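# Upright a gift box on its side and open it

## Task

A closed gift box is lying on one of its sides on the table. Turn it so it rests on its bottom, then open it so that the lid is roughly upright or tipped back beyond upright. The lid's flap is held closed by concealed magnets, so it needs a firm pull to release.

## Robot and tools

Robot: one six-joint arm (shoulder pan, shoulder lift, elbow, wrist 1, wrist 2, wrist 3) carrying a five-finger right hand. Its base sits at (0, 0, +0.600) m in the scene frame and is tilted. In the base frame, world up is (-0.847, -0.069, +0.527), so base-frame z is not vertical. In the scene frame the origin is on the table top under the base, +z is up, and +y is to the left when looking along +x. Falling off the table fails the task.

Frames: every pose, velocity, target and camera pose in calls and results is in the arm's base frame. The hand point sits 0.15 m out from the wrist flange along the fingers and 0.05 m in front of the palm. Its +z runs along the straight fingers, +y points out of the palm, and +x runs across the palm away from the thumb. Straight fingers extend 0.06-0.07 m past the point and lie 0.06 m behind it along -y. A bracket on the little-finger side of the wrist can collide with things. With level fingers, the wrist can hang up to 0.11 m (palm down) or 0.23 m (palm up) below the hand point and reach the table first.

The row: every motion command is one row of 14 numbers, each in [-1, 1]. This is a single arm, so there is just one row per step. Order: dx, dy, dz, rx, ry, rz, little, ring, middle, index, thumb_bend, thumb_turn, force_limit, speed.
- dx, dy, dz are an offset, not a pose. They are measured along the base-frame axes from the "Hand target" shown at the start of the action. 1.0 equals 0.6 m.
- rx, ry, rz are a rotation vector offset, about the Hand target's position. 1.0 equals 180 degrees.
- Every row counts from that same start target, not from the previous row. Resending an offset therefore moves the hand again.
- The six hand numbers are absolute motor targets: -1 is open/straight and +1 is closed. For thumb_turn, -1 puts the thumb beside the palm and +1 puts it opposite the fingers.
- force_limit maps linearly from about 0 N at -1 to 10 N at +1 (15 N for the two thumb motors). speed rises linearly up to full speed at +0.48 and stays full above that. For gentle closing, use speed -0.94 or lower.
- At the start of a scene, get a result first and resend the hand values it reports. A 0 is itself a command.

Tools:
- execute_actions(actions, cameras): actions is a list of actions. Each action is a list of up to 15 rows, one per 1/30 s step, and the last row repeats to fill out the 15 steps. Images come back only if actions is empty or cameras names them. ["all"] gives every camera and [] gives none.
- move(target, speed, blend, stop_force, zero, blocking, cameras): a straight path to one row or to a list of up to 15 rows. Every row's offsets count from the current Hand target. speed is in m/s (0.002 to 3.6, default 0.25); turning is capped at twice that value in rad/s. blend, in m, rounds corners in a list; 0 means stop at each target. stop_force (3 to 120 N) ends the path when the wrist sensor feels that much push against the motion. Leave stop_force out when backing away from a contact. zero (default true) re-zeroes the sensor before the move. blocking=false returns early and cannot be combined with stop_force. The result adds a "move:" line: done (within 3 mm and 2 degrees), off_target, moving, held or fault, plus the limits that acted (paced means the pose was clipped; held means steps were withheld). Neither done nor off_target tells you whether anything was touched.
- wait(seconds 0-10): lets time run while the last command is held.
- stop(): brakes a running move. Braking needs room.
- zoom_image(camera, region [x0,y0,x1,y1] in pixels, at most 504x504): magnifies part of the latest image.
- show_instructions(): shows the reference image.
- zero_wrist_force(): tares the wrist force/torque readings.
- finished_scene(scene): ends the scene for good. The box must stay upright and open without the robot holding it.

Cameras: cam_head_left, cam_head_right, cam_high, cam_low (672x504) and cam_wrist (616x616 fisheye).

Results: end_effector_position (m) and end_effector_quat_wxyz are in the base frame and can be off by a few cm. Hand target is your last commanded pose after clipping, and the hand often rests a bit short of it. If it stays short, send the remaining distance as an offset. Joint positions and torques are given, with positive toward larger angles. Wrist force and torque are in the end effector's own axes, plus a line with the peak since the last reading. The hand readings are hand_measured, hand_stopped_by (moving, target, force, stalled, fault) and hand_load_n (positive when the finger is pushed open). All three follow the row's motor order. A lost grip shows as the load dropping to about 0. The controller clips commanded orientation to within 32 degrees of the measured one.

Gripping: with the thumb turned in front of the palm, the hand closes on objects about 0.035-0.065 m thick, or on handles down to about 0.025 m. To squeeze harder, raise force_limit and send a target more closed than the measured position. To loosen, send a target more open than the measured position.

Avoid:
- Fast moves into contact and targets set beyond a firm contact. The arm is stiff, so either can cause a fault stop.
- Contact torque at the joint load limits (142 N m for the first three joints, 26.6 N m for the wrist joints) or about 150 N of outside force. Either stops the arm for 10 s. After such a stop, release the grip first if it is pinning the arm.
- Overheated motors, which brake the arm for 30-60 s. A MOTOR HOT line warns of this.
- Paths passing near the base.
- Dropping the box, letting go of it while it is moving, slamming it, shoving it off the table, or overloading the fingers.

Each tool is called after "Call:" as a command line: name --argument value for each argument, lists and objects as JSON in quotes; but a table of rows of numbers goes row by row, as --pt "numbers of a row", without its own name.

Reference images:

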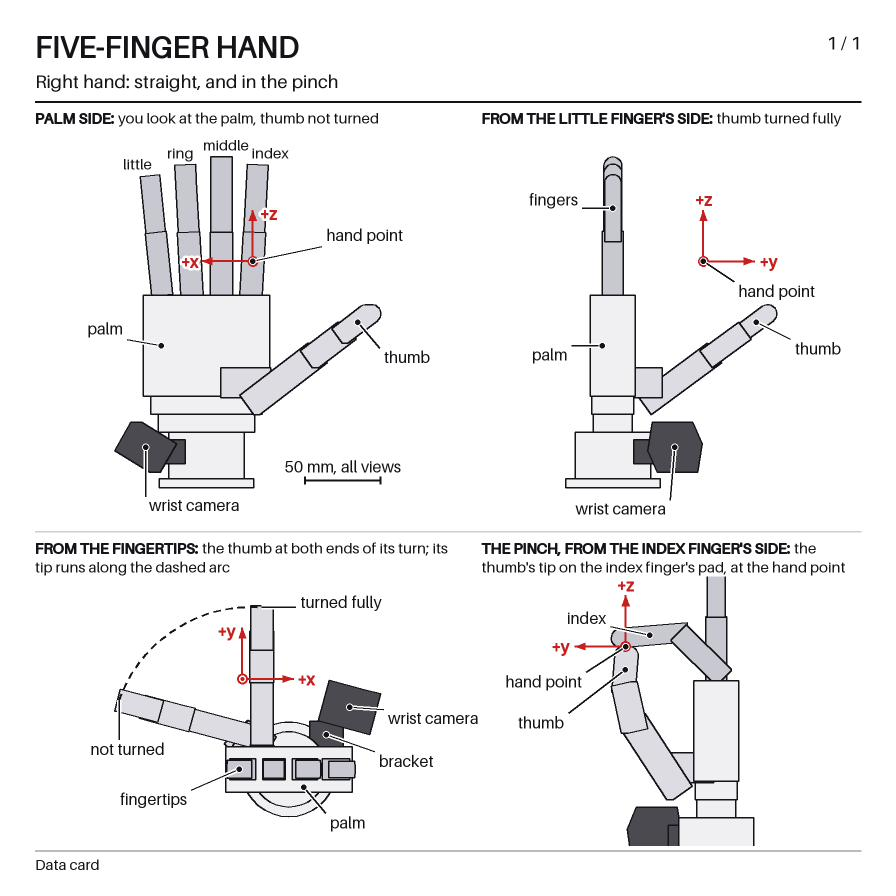

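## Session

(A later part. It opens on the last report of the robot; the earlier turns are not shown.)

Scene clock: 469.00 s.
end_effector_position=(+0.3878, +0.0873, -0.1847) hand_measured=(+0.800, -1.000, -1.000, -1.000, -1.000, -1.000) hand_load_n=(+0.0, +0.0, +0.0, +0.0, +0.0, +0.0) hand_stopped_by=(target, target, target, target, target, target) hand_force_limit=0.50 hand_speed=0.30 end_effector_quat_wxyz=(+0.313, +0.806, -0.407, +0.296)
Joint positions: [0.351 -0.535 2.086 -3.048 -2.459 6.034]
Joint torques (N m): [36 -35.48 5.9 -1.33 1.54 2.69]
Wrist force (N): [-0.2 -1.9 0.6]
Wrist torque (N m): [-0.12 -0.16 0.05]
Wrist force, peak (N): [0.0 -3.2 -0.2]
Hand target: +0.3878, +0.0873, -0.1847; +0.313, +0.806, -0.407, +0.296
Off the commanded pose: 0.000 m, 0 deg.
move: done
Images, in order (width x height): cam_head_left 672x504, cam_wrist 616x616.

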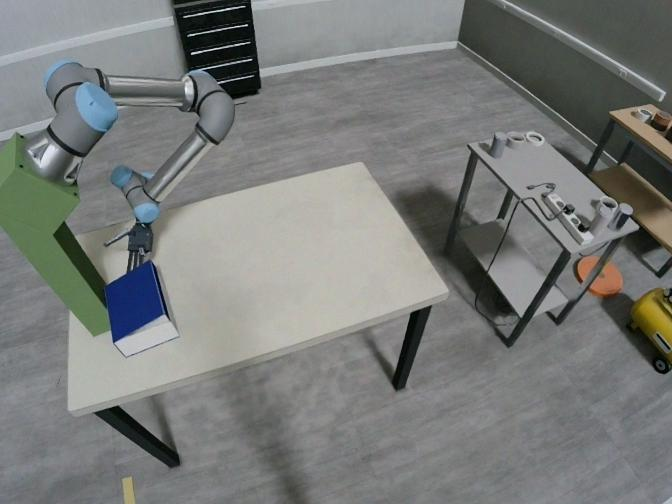

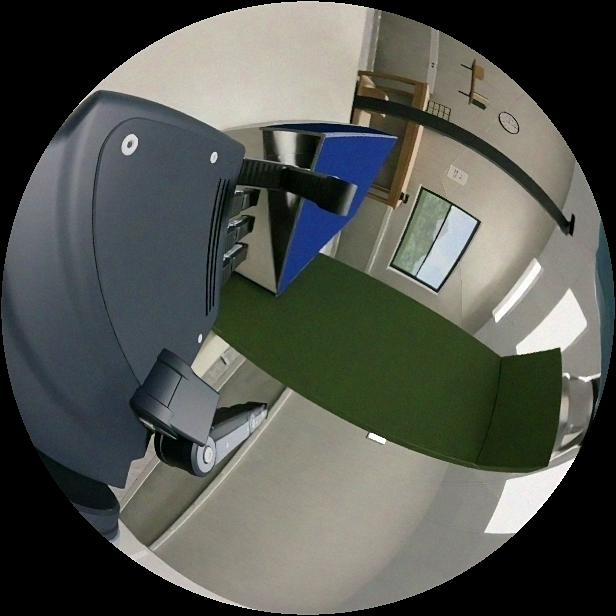

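Call:
move --pt "0.01 0.0438 0.0218 0 0 0 0.8 -1 -1 -1 -1 -1 0.5 0.3" --pt "0.0205 -0.0065 0.0723 0 0 0 0.8 -1 -1 -1 -1 -1 0.5 0.3" --speed 0.12 --blend '[0.01,0]' --cameras '["cam_head_left","cam_wrist"]'

Call:
zoom_image --camera "cam_wrist" --region '[200, 100, 500, 400]'

Call:
zoom_image --camera "cam_head_left" --region '[60, 180, 220, 350]'

Scene clock: 471.03 s.
end_effector_position=n/a hand_measured=n/a hand_load_n=n/a hand_stopped_by=n/a hand_force_limit=n/a hand_speed=n/a end_effector_quat_wxyz=n/a end_effector_velocity=n/a end_effector_angular_velocity=n/a
Joint positions: no reading
Joint velocities: no reading
Joint torques (N m): no reading
Wrist force (N): no reading
Wrist torque (N m): no reading
Wrist force, peak (N): no reading
Hand target: no reading
Off the commanded pose: no reading
NO CONTROL: BRAKES ON. The power of the arm went off during this call, through no command of yours: the brakes are set. The arm may sag a little while they close, then stands still. The arm sends no readings now; any shown here are from before control was lost. What the arm strikes, pushes or drops without control can cost score or fail the task. A move or wait that this ends or prevents says "fault": that word means this event, not a fault of the arm. Your reply's later calls are not run. The arm runs no command until a result says that a person gave control back. To wait, call execute_actions with no actions, or call wait with any seconds it accepts: either call returns when control is back, or after at most 30 seconds. The wait itself costs no score and uses none of the scene's actions.
move: fault
Images, in order (width x height): cam_head_left 672x504, cam_wrist 616x616.

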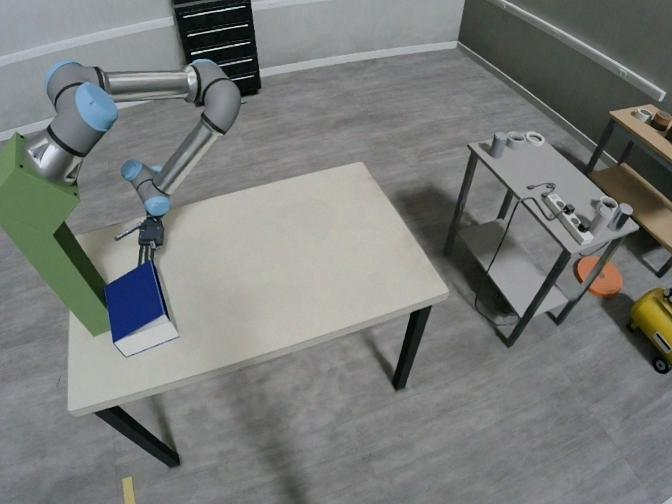

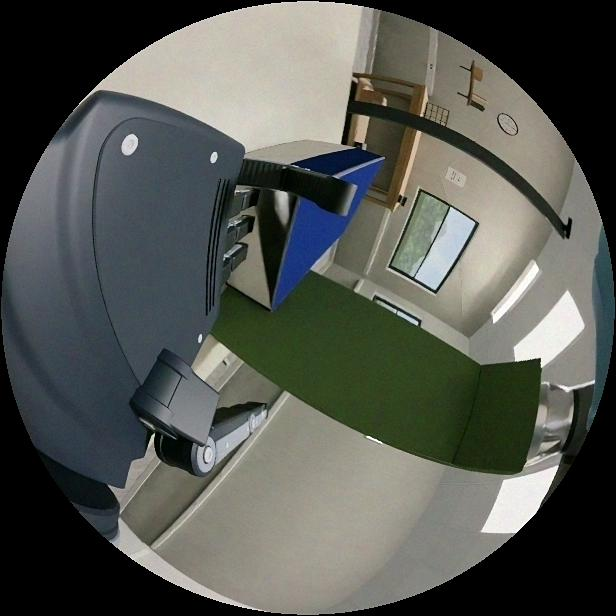

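Scaled by 1.680 from the camera's 616x616 image, which has a finer 880x880 frame.

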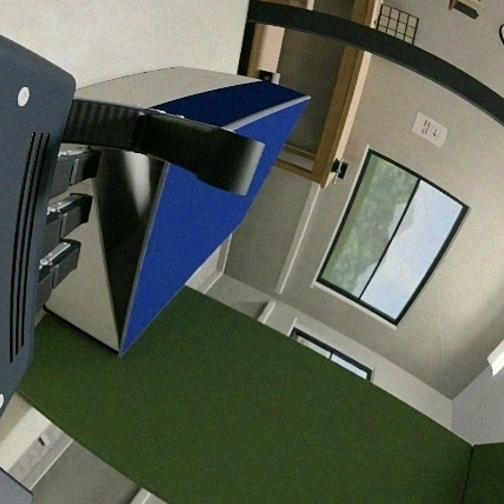

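Scaled by 2.965 from the camera's 672x504 image, which has a finer 960x720 frame.

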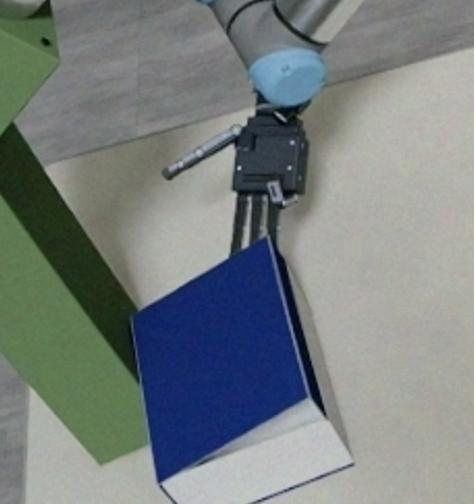

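A random power-off event. Wait for control to return.

Call:
wait --seconds 10

Call:
wait --seconds 10

Scene clock: 501.13 s.
end_effector_position=n/a hand_measured=n/a hand_load_n=n/a hand_stopped_by=n/a hand_force_limit=n/a hand_speed=n/a end_effector_quat_wxyz=n/a end_effector_velocity=n/a end_effector_angular_velocity=n/a
Joint positions: no reading
Joint velocities: no reading
Joint torques (N m): no reading
Wrist force (N): no reading
Wrist torque (N m): no reading
Wrist force, peak (N): no reading
Hand target: no reading
Off the commanded pose: no reading
NO CONTROL, STILL: no person has given control back yet. The arm still sends no readings. Call execute_actions with no actions, or call wait, again.
wait: 0.00 of 10 s (a fault stop came first)

not run: an earlier result of this reply reported a stop or a fault. Calls in your next reply go to the robot.

Call:
wait --seconds 10

Scene clock: 531.20 s.
end_effector_position=n/a hand_measured=n/a hand_load_n=n/a hand_stopped_by=n/a hand_force_limit=n/a hand_speed=n/a end_effector_quat_wxyz=n/a end_effector_velocity=n/a end_effector_angular_velocity=n/a
Joint positions: no reading
Joint velocities: no reading
Joint torques (N m): no reading
Wrist force (N): no reading
Wrist torque (N m): no reading
Wrist force, peak (N): no reading
Hand target: no reading
Off the commanded pose: no reading
NO CONTROL, STILL: no person has given control back yet. The arm still sends no readings. Call execute_actions with no actions, or call wait, again.
wait: 0.00 of 10 s (a fault stop came first)

Call:
wait --seconds 10

Scene clock: 539.80 s.
end_effector_position=(+0.4033, +0.0815, -0.1411) hand_measured=(+0.800, -1.000, -1.000, -1.000, -1.000, -1.000) hand_load_n=(+0.0, +0.0, +0.0, +0.0, +0.0, +0.0) hand_stopped_by=(target, target, target, target, target, target) hand_force_limit=0.50 hand_speed=0.30 end_effector_quat_wxyz=(+0.312, +0.804, -0.411, +0.296)
Joint positions: [0.327 -0.645 2.105 -2.98 -2.46 6.008]
Joint torques (N m): [0.57 -1.13 -0.24 0.03 -0.19 0.11]
Wrist force (N): [0.0 -1.9 0.9]
Wrist torque (N m): [-0.11 -0.17 0.03]
Wrist force, peak (N): [-0.7 -3.2 0.3]
Hand target: +0.4033, +0.0815, -0.1411; +0.312, +0.804, -0.411, +0.296 (not the last commanded pose)
Off the commanded pose: 0.004 m, 0 deg.
CONTROL GIVEN BACK BY A PERSON. The power is on again. The brakes are open. The arm holds where it came to rest, not your last command. Commands run again from your next reply on.
wait: 0.00 of 10 s (a fault stop came first)

Call:
move --target '[-0.0207,-0.0683,-0.0337,0,0,0,0.8,-1,-1,-1,-1,-1,0.5,0.3]' --speed 0.04 --stop_force 3 --cameras '["cam_head_left","cam_wrist","cam_high"]'

Call:
zoom_image --camera "cam_wrist" --region '[200, 100, 400, 300]'

Call:
zoom_image --camera "cam_head_left" --region '[60, 180, 220, 350]'

Scene clock: 542.47 s.
end_effector_position=(+0.3909, +0.0405, -0.1613) hand_measured=(+0.800, -1.000, -1.000, -1.000, -1.000, -1.000) hand_load_n=(+0.0, -2.0, +0.0, +0.5, -0.5, +0.5) hand_stopped_by=(target, target, target, target, target, target) hand_force_limit=0.50 hand_speed=0.30 end_effector_quat_wxyz=(+0.312, +0.804, -0.411, +0.296)
Joint positions: [0.251 -0.567 2.162 -3.21 -2.46 5.887]
Joint torques (N m): [31.96 -35.84 5.08 -2.22 -0.08 2.72]
Wrist force (N): [-0.1 -0.5 0.5]
Wrist torque (N m): [-0.22 -0.20 0.07]
Wrist force, peak (N): [1.3 -0.7 -2.3]
Hand target: +0.3909, +0.0405, -0.1613; +0.312, +0.804, -0.411, +0.296
Off the commanded pose: 0.000 m, 0 deg.
CONTROL GIVEN BACK BY A PERSON, as an earlier result said. Commands run again.
move: done
Images, in order (width x height): cam_head_left 672x504, cam_high 672x504, cam_wrist 616x616.

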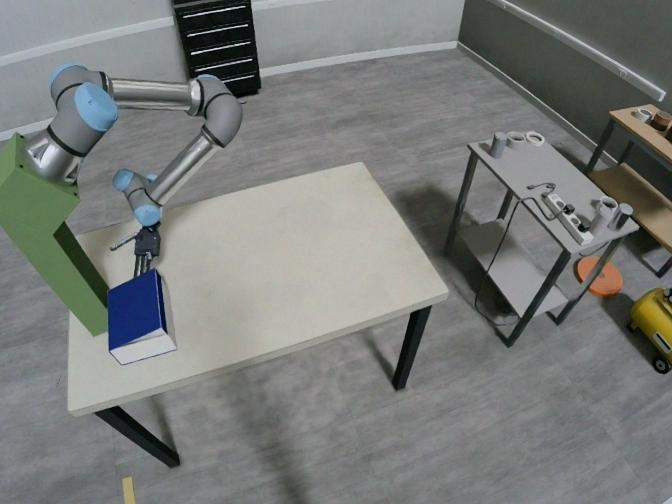

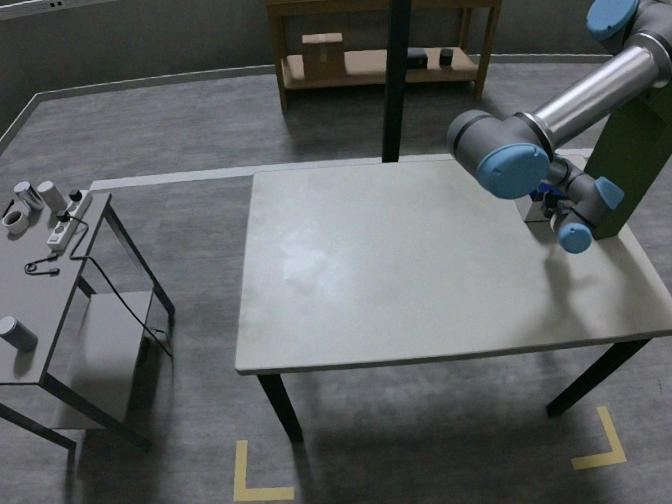

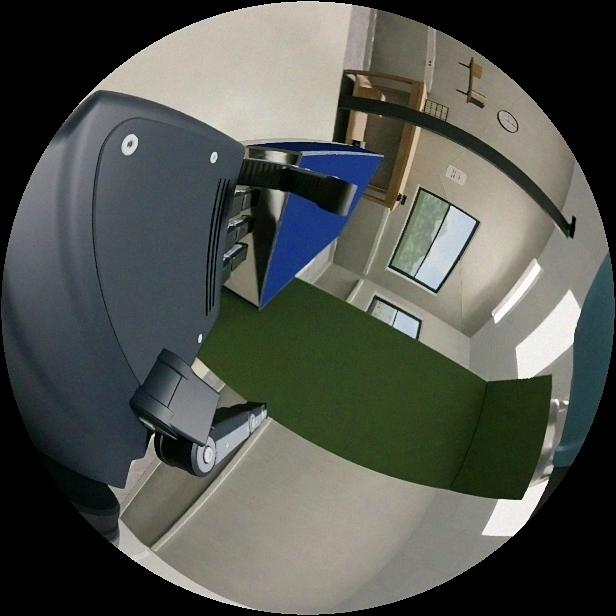

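Scaled by 2.520 from the camera's 616x616 image, which has a finer 880x880 frame.

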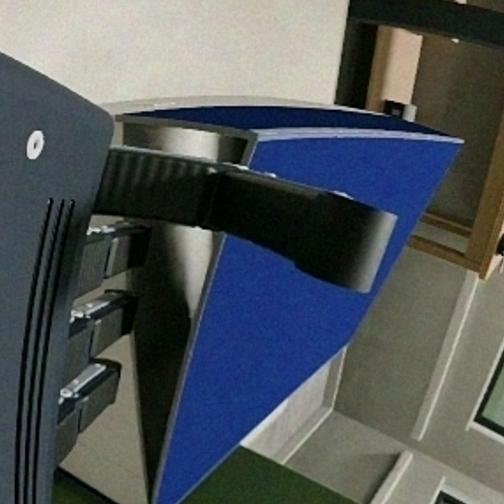

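Scaled by 2.965 from the camera's 672x504 image, which has a finer 960x720 frame.

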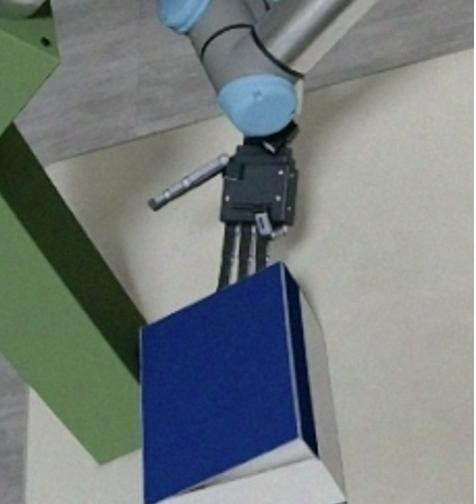

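Call:
move --pt "-0.0095 0.0423 0.034 0 0 0 0.8 -1 -1 -1 -1 -1 0.5 0.3" --pt "0.0063 0.002 0.0542 0 0 0 0.8 -1 -1 -1 -1 -1 0.5 0.3" --speed 0.12 --blend '[0.005,0]'

Call:
move --target '[-0.0133,-0.0587,-0.029,0,0,0,0.8,-1,-1,-1,-1,-1,0.5,0.3]' --speed 0.03 --stop_force 3 --cameras '["cam_head_left","cam_wrist","cam_high"]'

Call:
zoom_image --camera "cam_wrist" --region '[200, 100, 400, 300]'

Call:
zoom_image --camera "cam_head_left" --region '[60, 180, 220, 350]'

Scene clock: 544.57 s.
end_effector_position=(+0.3946, +0.0417, -0.1288) hand_measured=(+0.800, -1.000, -1.000, -1.000, -1.000, -1.000) hand_load_n=(+0.0, +0.0, +0.5, +0.0, +0.0, +0.0) hand_stopped_by=(target, target, target, target, target, target) hand_force_limit=0.50 hand_speed=0.30 end_effector_quat_wxyz=(+0.312, +0.804, -0.411, +0.296)
Joint positions: [0.251 -0.66 2.186 -3.141 -2.46 5.888]
Joint torques (N m): [11.67 -17.19 5.78 -1.79 0.23 -1.34]
Wrist force (N): [-0.3 -2.3 0.8]
Wrist torque (N m): [-0.17 -0.17 -0.04]
Wrist force, peak (N): [-0.1 -2.1 2.2]
Hand target: +0.3946, +0.0417, -0.1288; +0.312, +0.804, -0.411, +0.296
Off the commanded pose: 0.000 m, 0 deg.
move: done

Scene clock: 547.10 s.
end_effector_position=(+0.3867, +0.0065, -0.1462) hand_measured=(+0.800, -1.000, -1.000, -1.000, -1.000, -1.000) hand_load_n=(+0.0, +0.0, +0.0, +0.0, +0.0, +0.0) hand_stopped_by=(target, target, target, target, target, target) hand_force_limit=0.50 hand_speed=0.30 end_effector_quat_wxyz=(+0.312, +0.804, -0.411, +0.296)
Joint positions: [0.177 -0.582 2.22 -3.343 -2.453 5.77]
Joint torques (N m): [29.44 -35.3 7.28 -2.3 -3.04 2.69]
Wrist force (N): [-0.1 -2.8 1.1]
Wrist torque (N m): [-0.17 -0.20 0.02]
Wrist force, peak (N): [0.3 -3.7 0.1]
Hand target: +0.3867, +0.0065, -0.1462; +0.312, +0.804, -0.411, +0.296
Off the commanded pose: 0.000 m, 0 deg.
move: done
Images, in order (width x height): cam_head_left 672x504, cam_high 672x504, cam_wrist 616x616.

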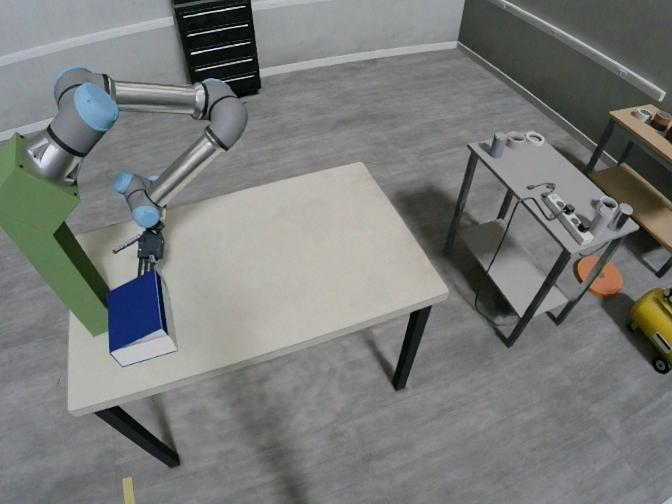

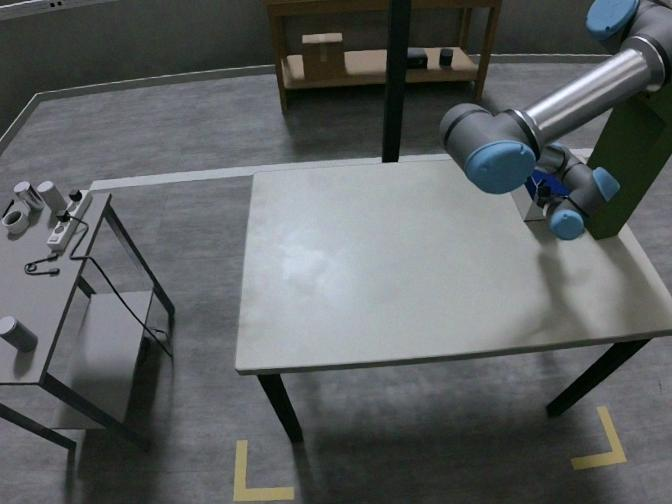

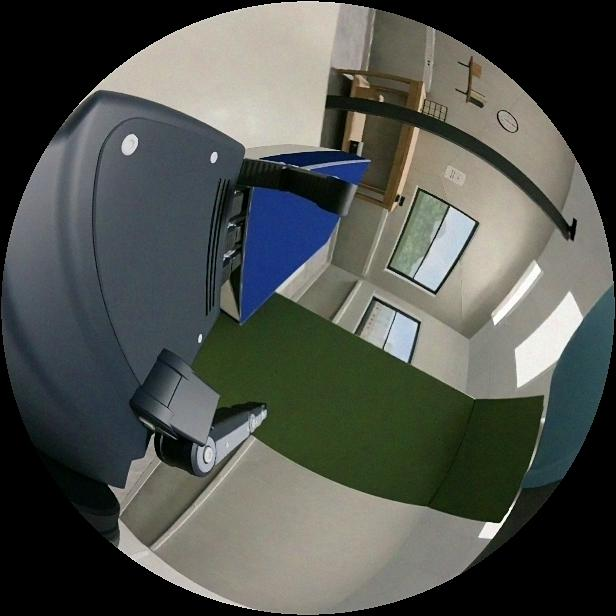

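Scaled by 2.520 from the camera's 616x616 image, which has a finer 880x880 frame.

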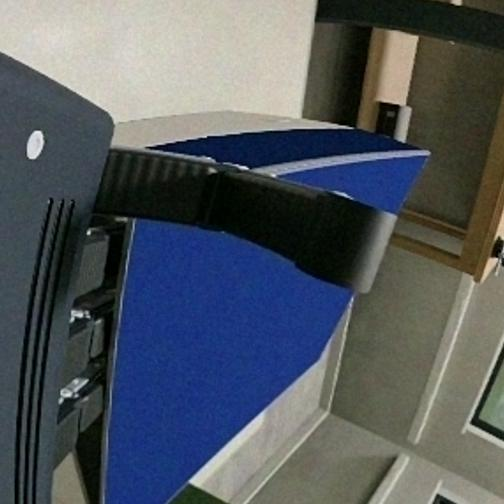

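Scaled by 2.965 from the camera's 672x504 image, which has a finer 960x720 frame.

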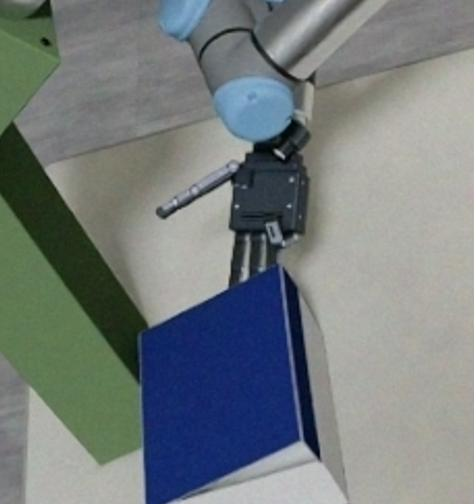

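Call:
move --target '[-0.0133,-0.0587,-0.029,0,0,0,0.8,-1,-1,-1,-1,-1,0.5,0.3]' --speed 0.03 --stop_force 3 --cameras '["cam_head_left","cam_wrist"]'

Call:
zoom_image --camera "cam_wrist" --region '[200, 100, 400, 300]'

Call:
zoom_image --camera "cam_head_left" --region '[60, 180, 220, 350]'

Scene clock: 549.80 s.
end_effector_position=(+0.3786, -0.0288, -0.1636) hand_measured=(+0.800, -1.000, -1.000, -1.000, -1.000, -1.000) hand_load_n=(+0.0, +0.0, +0.0, +0.0, +0.0, +0.0) hand_stopped_by=(target, target, target, target, target, target) hand_force_limit=0.50 hand_speed=0.30 end_effector_quat_wxyz=(+0.312, +0.804, -0.411, +0.296)
Joint positions: [0.096 -0.496 2.238 -3.544 -2.439 5.645]
Joint torques (N m): [26.62 -32.64 10.43 -2.26 -3.61 2.61]
Wrist force (N): [0.2 -2.6 1.6]
Wrist torque (N m): [-0.18 -0.18 0.07]
Wrist force, peak (N): [0.3 -3.9 0.2]
Hand target: +0.3787, -0.0288, -0.1636; +0.312, +0.804, -0.411, +0.296
Off the commanded pose: 0.000 m, 0 deg.
move: done
Images, in order (width x height): cam_head_left 672x504, cam_wrist 616x616.

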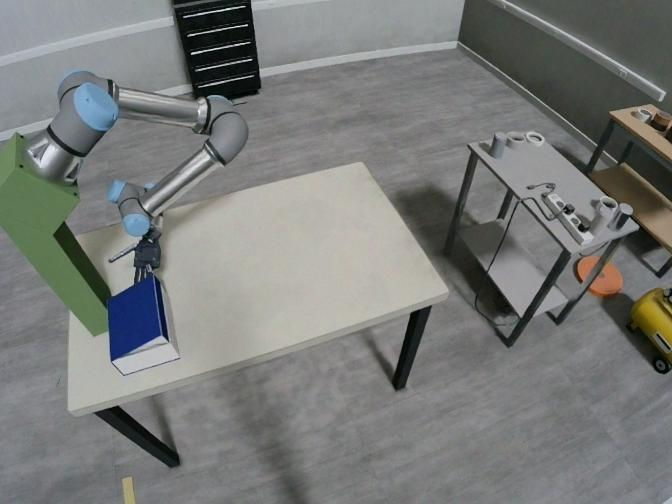

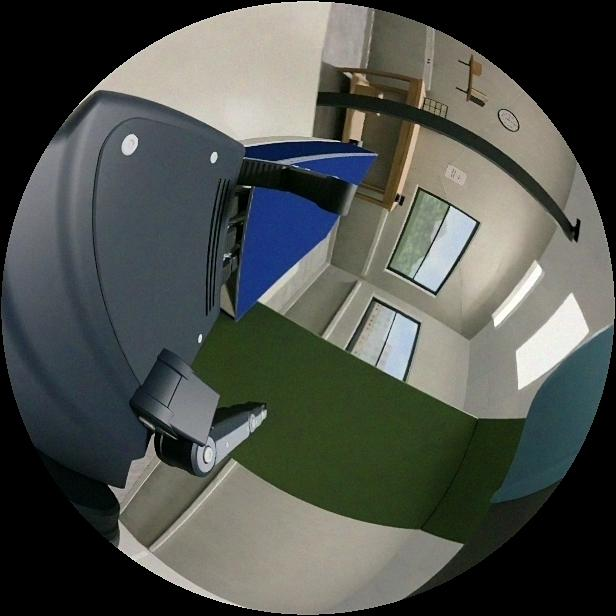

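Scaled by 2.520 from the camera's 616x616 image, which has a finer 880x880 frame.

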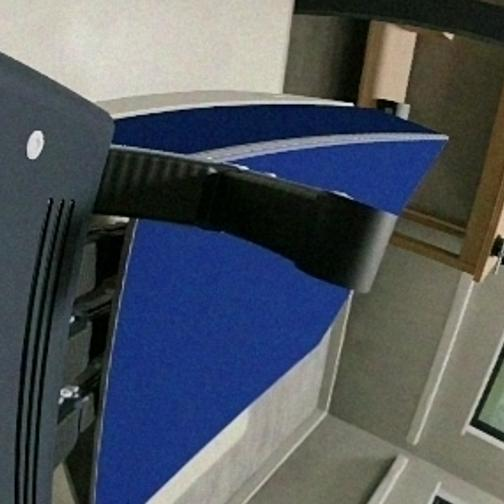

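Scaled by 2.965 from the camera's 672x504 image, which has a finer 960x720 frame.

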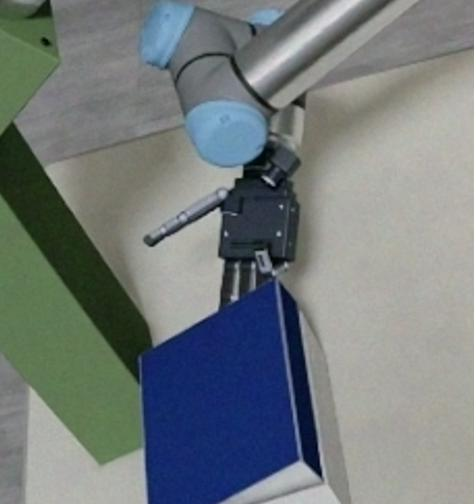

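Call:
move --target '[-0.0564,-0.0045,0.0352,0,0,0,0.8,-1,-1,-1,-1,-1,0.5,0.3]' --speed 0.04 --cameras '["cam_head_left","cam_wrist"]'

Call:
zoom_image --camera "cam_wrist" --region '[200, 100, 400, 300]'

Call:
zoom_image --camera "cam_head_left" --region '[60, 180, 220, 390]'

Scene clock: 551.43 s.
end_effector_position=(+0.3448, -0.0314, -0.1424) hand_measured=(+0.800, -1.000, -1.000, -1.000, -1.000, -1.000) hand_load_n=(+0.0, +0.0, +0.0, +0.0, +0.0, +0.0) hand_stopped_by=(target, target, target, target, target, target) hand_force_limit=0.50 hand_speed=0.30 end_effector_quat_wxyz=(+0.312, +0.804, -0.411, +0.296)
Joint positions: [0.097 -0.54 2.346 -3.606 -2.439 5.648]
Joint torques (N m): [23.81 -13.78 8.05 0.95 -3.1 1.7]
Wrist force (N): [0.0 -2.7 1.2]
Wrist torque (N m): [-0.17 -0.19 0.04]
Wrist force, peak (N): [0.3 -3.8 1.5]
Hand target: +0.3448, -0.0315, -0.1425; +0.312, +0.804, -0.411, +0.296
Off the commanded pose: 0.000 m, 0 deg.
move: done
Images, in order (width x height): cam_head_left 672x504, cam_wrist 616x616.

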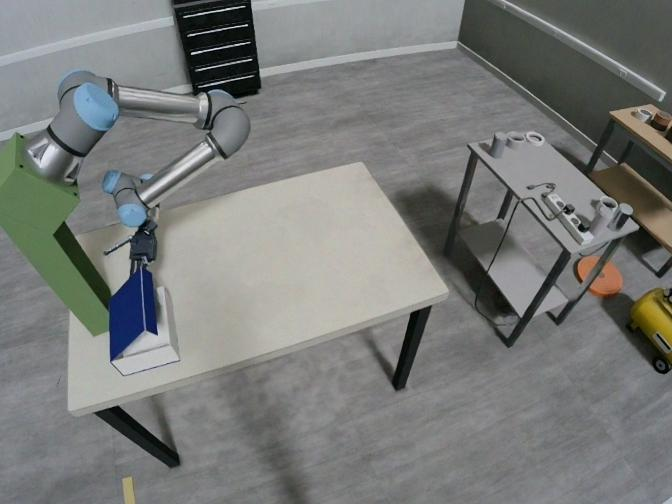

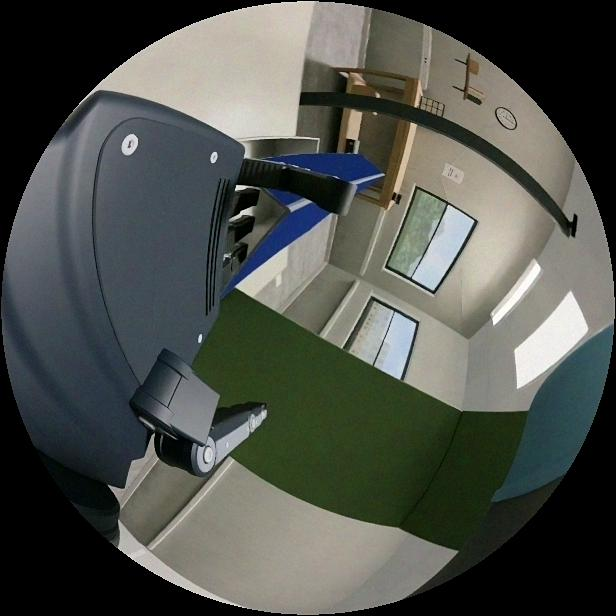

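Scaled by 2.520 from the camera's 616x616 image, which has a finer 880x880 frame.

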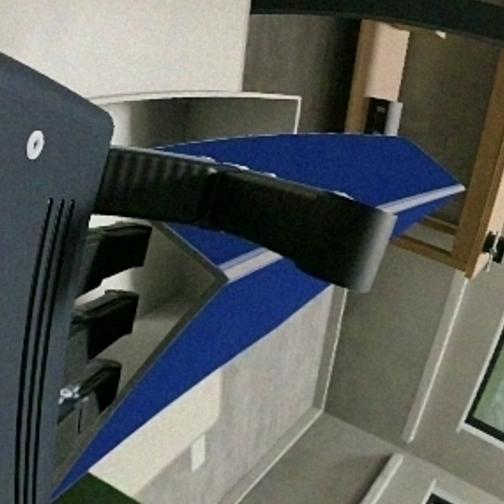

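Scaled by 2.400 from the camera's 672x504 image, which has a finer 960x720 frame.

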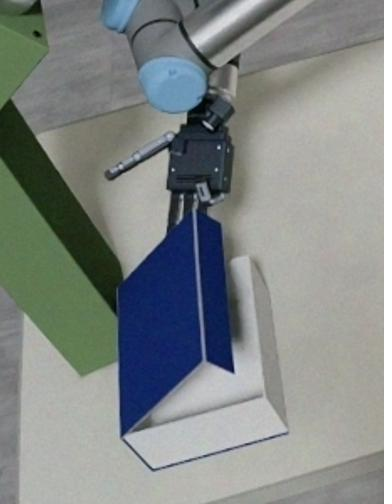

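Call:
move --target '[-0.0237,-0.0737,-0.032,0,0,0,0.8,-1,-1,-1,-1,-1,0.5,0.3]' --speed 0.03 --stop_force 4 --cameras '["cam_head_left","cam_wrist"]'

Call:
zoom_image --camera "cam_wrist" --region '[200, 100, 400, 300]'

Call:
zoom_image --camera "cam_head_left" --region '[60, 180, 220, 390]'

Scene clock: 555.90 s.
end_effector_position=(+0.3306, -0.0757, -0.1617) hand_measured=(+0.800, -1.000, -1.000, -1.000, -1.000, -1.000) hand_load_n=(+0.0, +0.0, +0.0, +0.0, +0.0, +0.0) hand_stopped_by=(target, target, target, target, target, target) hand_force_limit=0.50 hand_speed=0.30 end_effector_quat_wxyz=(+0.312, +0.804, -0.411, +0.296)
Joint positions: [-0.026 -0.41 2.359 -3.884 -2.403 5.469]
Joint torques (N m): [22.63 -29.23 31.85 -2.59 -3.84 2.62]
Wrist force (N): [-0.2 -2.3 1.1]
Wrist torque (N m): [-0.16 -0.11 -0.02]
Wrist force, peak (N): [0.1 -3.2 0.8]
Hand target: +0.3306, -0.0757, -0.1617; +0.312, +0.804, -0.411, +0.296
Off the commanded pose: 0.000 m, 0 deg.
move: done
Images, in order (width x height): cam_head_left 672x504, cam_wrist 616x616.

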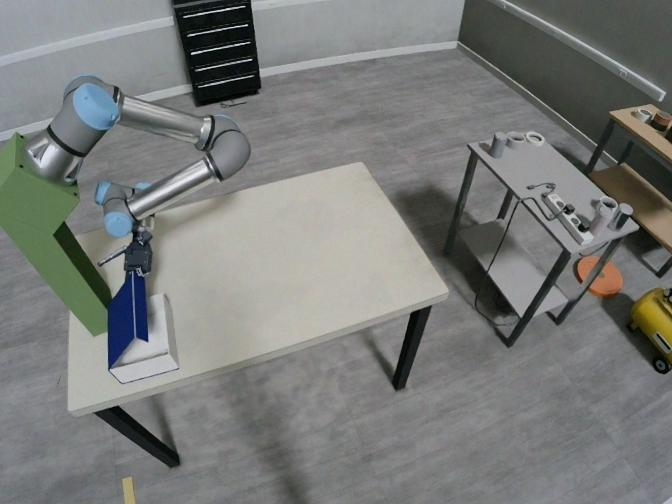

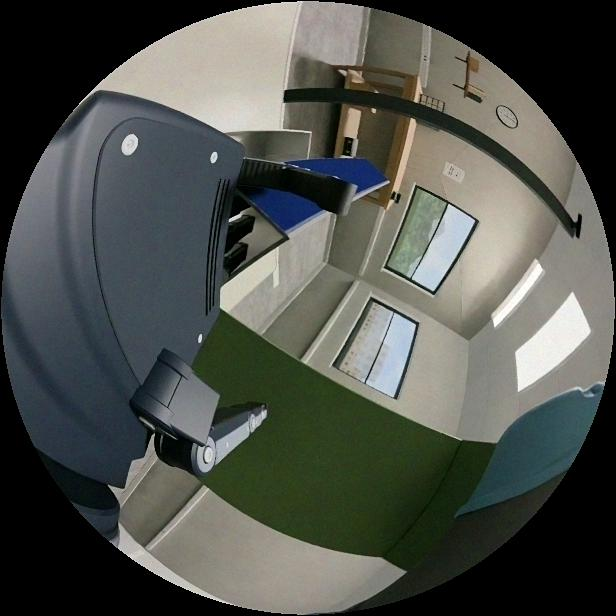

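Scaled by 2.520 from the camera's 616x616 image, which has a finer 880x880 frame.

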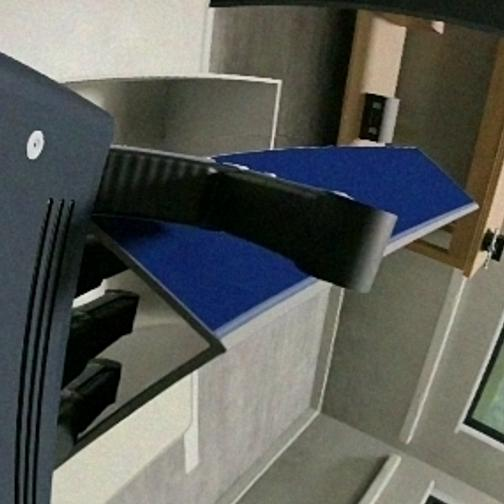

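Scaled by 2.400 from the camera's 672x504 image, which has a finer 960x720 frame.

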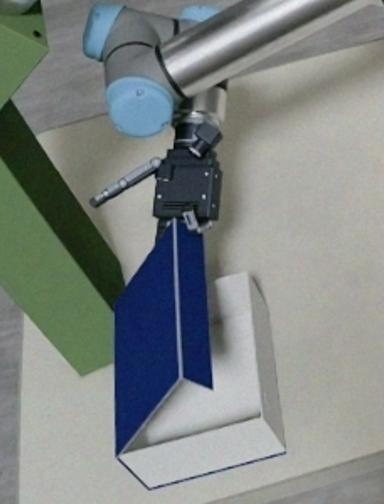

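Call:
execute_actions --actions '[[[0,0,0,0,0,0,-1,-1,-1,-1,-1,-1,0.5,0.3]]]'

Call:
move --pt "-0.0102 -0.0294 -0.0102 0 0 0 -1 -1 -1 -1 -1 -1 0.5 0.3" --pt "0.0956 -0.0209 -0.0762 0 0 0 -1 -1 -1 -1 -1 -1 0.5 0.3" --speed 0.05 --stop_force 6 --cameras '["cam_head_left","cam_wrist"]'

Call:
zoom_image --camera "cam_wrist" --region '[200, 100, 400, 300]'

Call:
zoom_image --camera "cam_head_left" --region '[60, 180, 220, 390]'

Scene clock: 558.27 s.
end_effector_position=(+0.3306, -0.0757, -0.1617) hand_measured=(-1.000, -1.000, -1.000, -1.000, -1.000, -1.000) hand_load_n=(+0.0, +0.5, +0.0, +0.0, +0.0, +0.0) hand_stopped_by=(target, target, target, target, target, target) hand_force_limit=0.50 hand_speed=0.30 end_effector_quat_wxyz=(+0.312, +0.804, -0.411, +0.296)
Joint positions: [-0.026 -0.41 2.359 -3.884 -2.403 5.469]
Joint torques (N m): [19.78 -22.29 27.23 0.58 1.22 2.41]
Wrist force (N): [-1.0 -2.3 1.0]
Wrist torque (N m): [-0.09 -0.02 -0.06]
Wrist force, peak (N): [7.1 2.0 0.0]
Hand target: +0.3306, -0.0757, -0.1617; +0.312, +0.804, -0.411, +0.296
Off the commanded pose: 0.000 m, 0 deg.

Scene clock: 561.07 s.
end_effector_position=(+0.3881, -0.0882, -0.2074) hand_measured=(-1.000, -1.000, -1.000, -1.000, -1.000, -1.000) hand_load_n=(+0.0, +0.0, +0.0, -4.0, +0.0, +0.0) hand_stopped_by=(target, target, target, target, target, target) hand_force_limit=0.50 hand_speed=0.30 end_effector_quat_wxyz=(+0.312, +0.804, -0.411, +0.296)
Joint positions: [-0.054 -0.323 2.159 -3.799 -2.392 5.43]
Joint torques (N m): [-1.84 -28.43 30.7 -1.23 2 -1.6]
Wrist force (N): [-0.9 1.7 0.3]
Wrist torque (N m): [-0.16 -0.01 -0.08]
Wrist force, peak (N): [0.3 6.8 -2.0]
Hand target: +0.3881, -0.0882, -0.2074; +0.312, +0.804, -0.411, +0.296
Off the commanded pose: 0.000 m, 0 deg.
move: contact
Images, in order (width x height): cam_head_left 672x504, cam_wrist 616x616.

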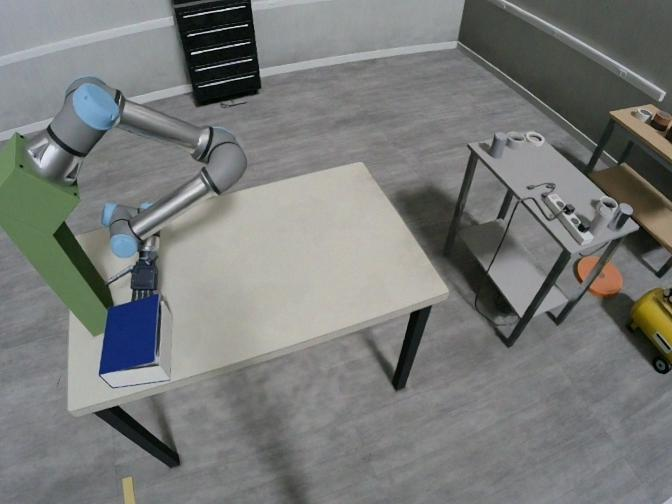

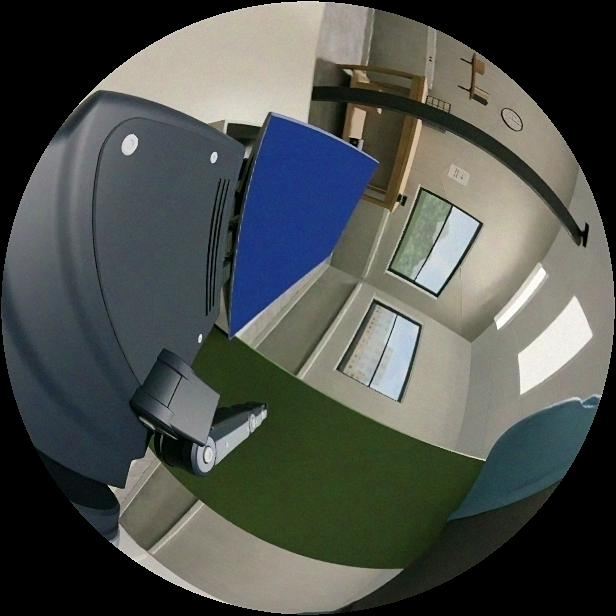

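Scaled by 2.520 from the camera's 616x616 image, which has a finer 880x880 frame.

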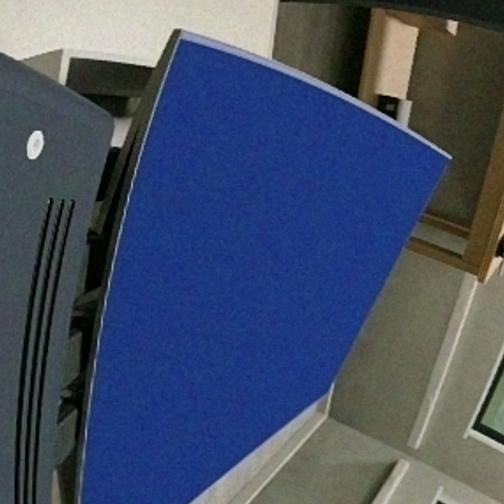

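Scaled by 2.400 from the camera's 672x504 image, which has a finer 960x720 frame.

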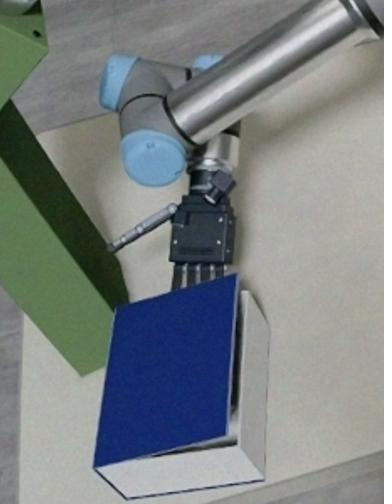

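Call:
move --pt "0.0035 0.0003 -0.0022 0 0 0 -1 -1 -1 -1 -1 -1 0.5 0.3" --pt "0.0582 0.1195 0.1008 0 0 0 -1 -1 -1 -1 -1 -1 0.5 0.3" --speed '[0.02,0.06]' --cameras '["cam_head_left","cam_wrist"]'

Call:
zoom_image --camera "cam_wrist" --region '[200, 100, 400, 300]'

Call:
zoom_image --camera "cam_head_left" --region '[60, 180, 220, 390]'

Scene clock: 564.93 s.
end_effector_position=(+0.4232, -0.0165, -0.1469) hand_measured=(-1.000, -1.000, -1.000, -0.998, -1.000, -1.000) hand_load_n=(+0.0, +0.0, -1.5, -19.5, +0.0, +0.0) hand_stopped_by=(target, target, target, target, target, target) hand_force_limit=0.50 hand_speed=0.30 end_effector_quat_wxyz=(+0.312, +0.804, -0.411, +0.297)
Joint positions: [0.113 -0.562 2.146 -3.366 -2.443 5.672]
Joint torques (N m): [4.58 -24.36 15.94 -2.08 5.83 -0.95]
Wrist force (N): [0.3 28.4 -7.6]
Wrist torque (N m): [0.17 -0.14 0.22]
Wrist force, peak (N): [-0.7 31.9 -9.6]
Hand target: +0.4230, -0.0165, -0.1469; +0.312, +0.804, -0.411, +0.296
Off the commanded pose: 0.000 m, 0 deg.
move: done
Images, in order (width x height): cam_head_left 672x504, cam_wrist 616x616.

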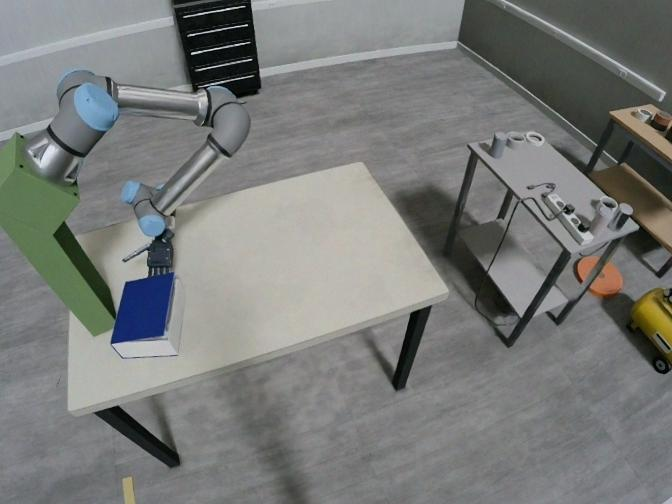

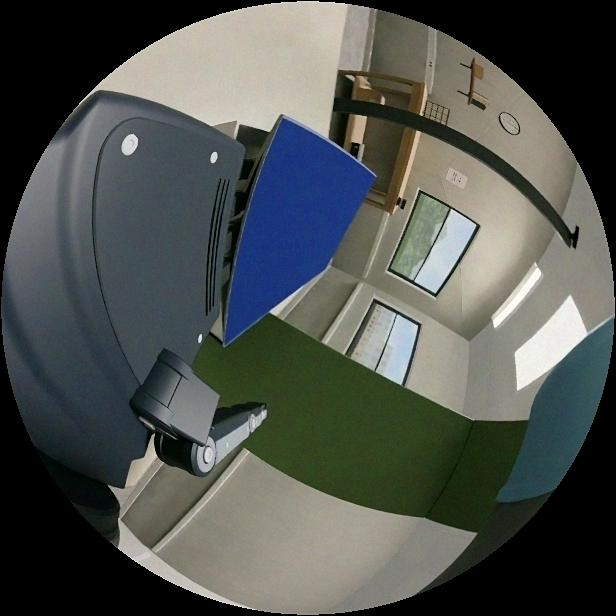

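Scaled by 2.520 from the camera's 616x616 image, which has a finer 880x880 frame.

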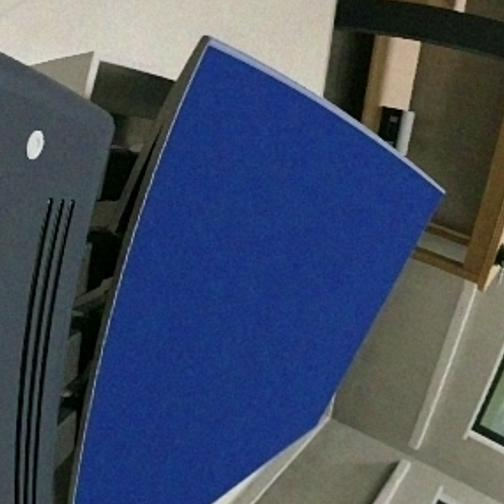

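Scaled by 2.400 from the camera's 672x504 image, which has a finer 960x720 frame.

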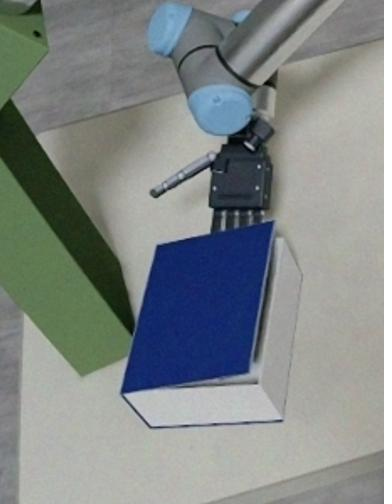

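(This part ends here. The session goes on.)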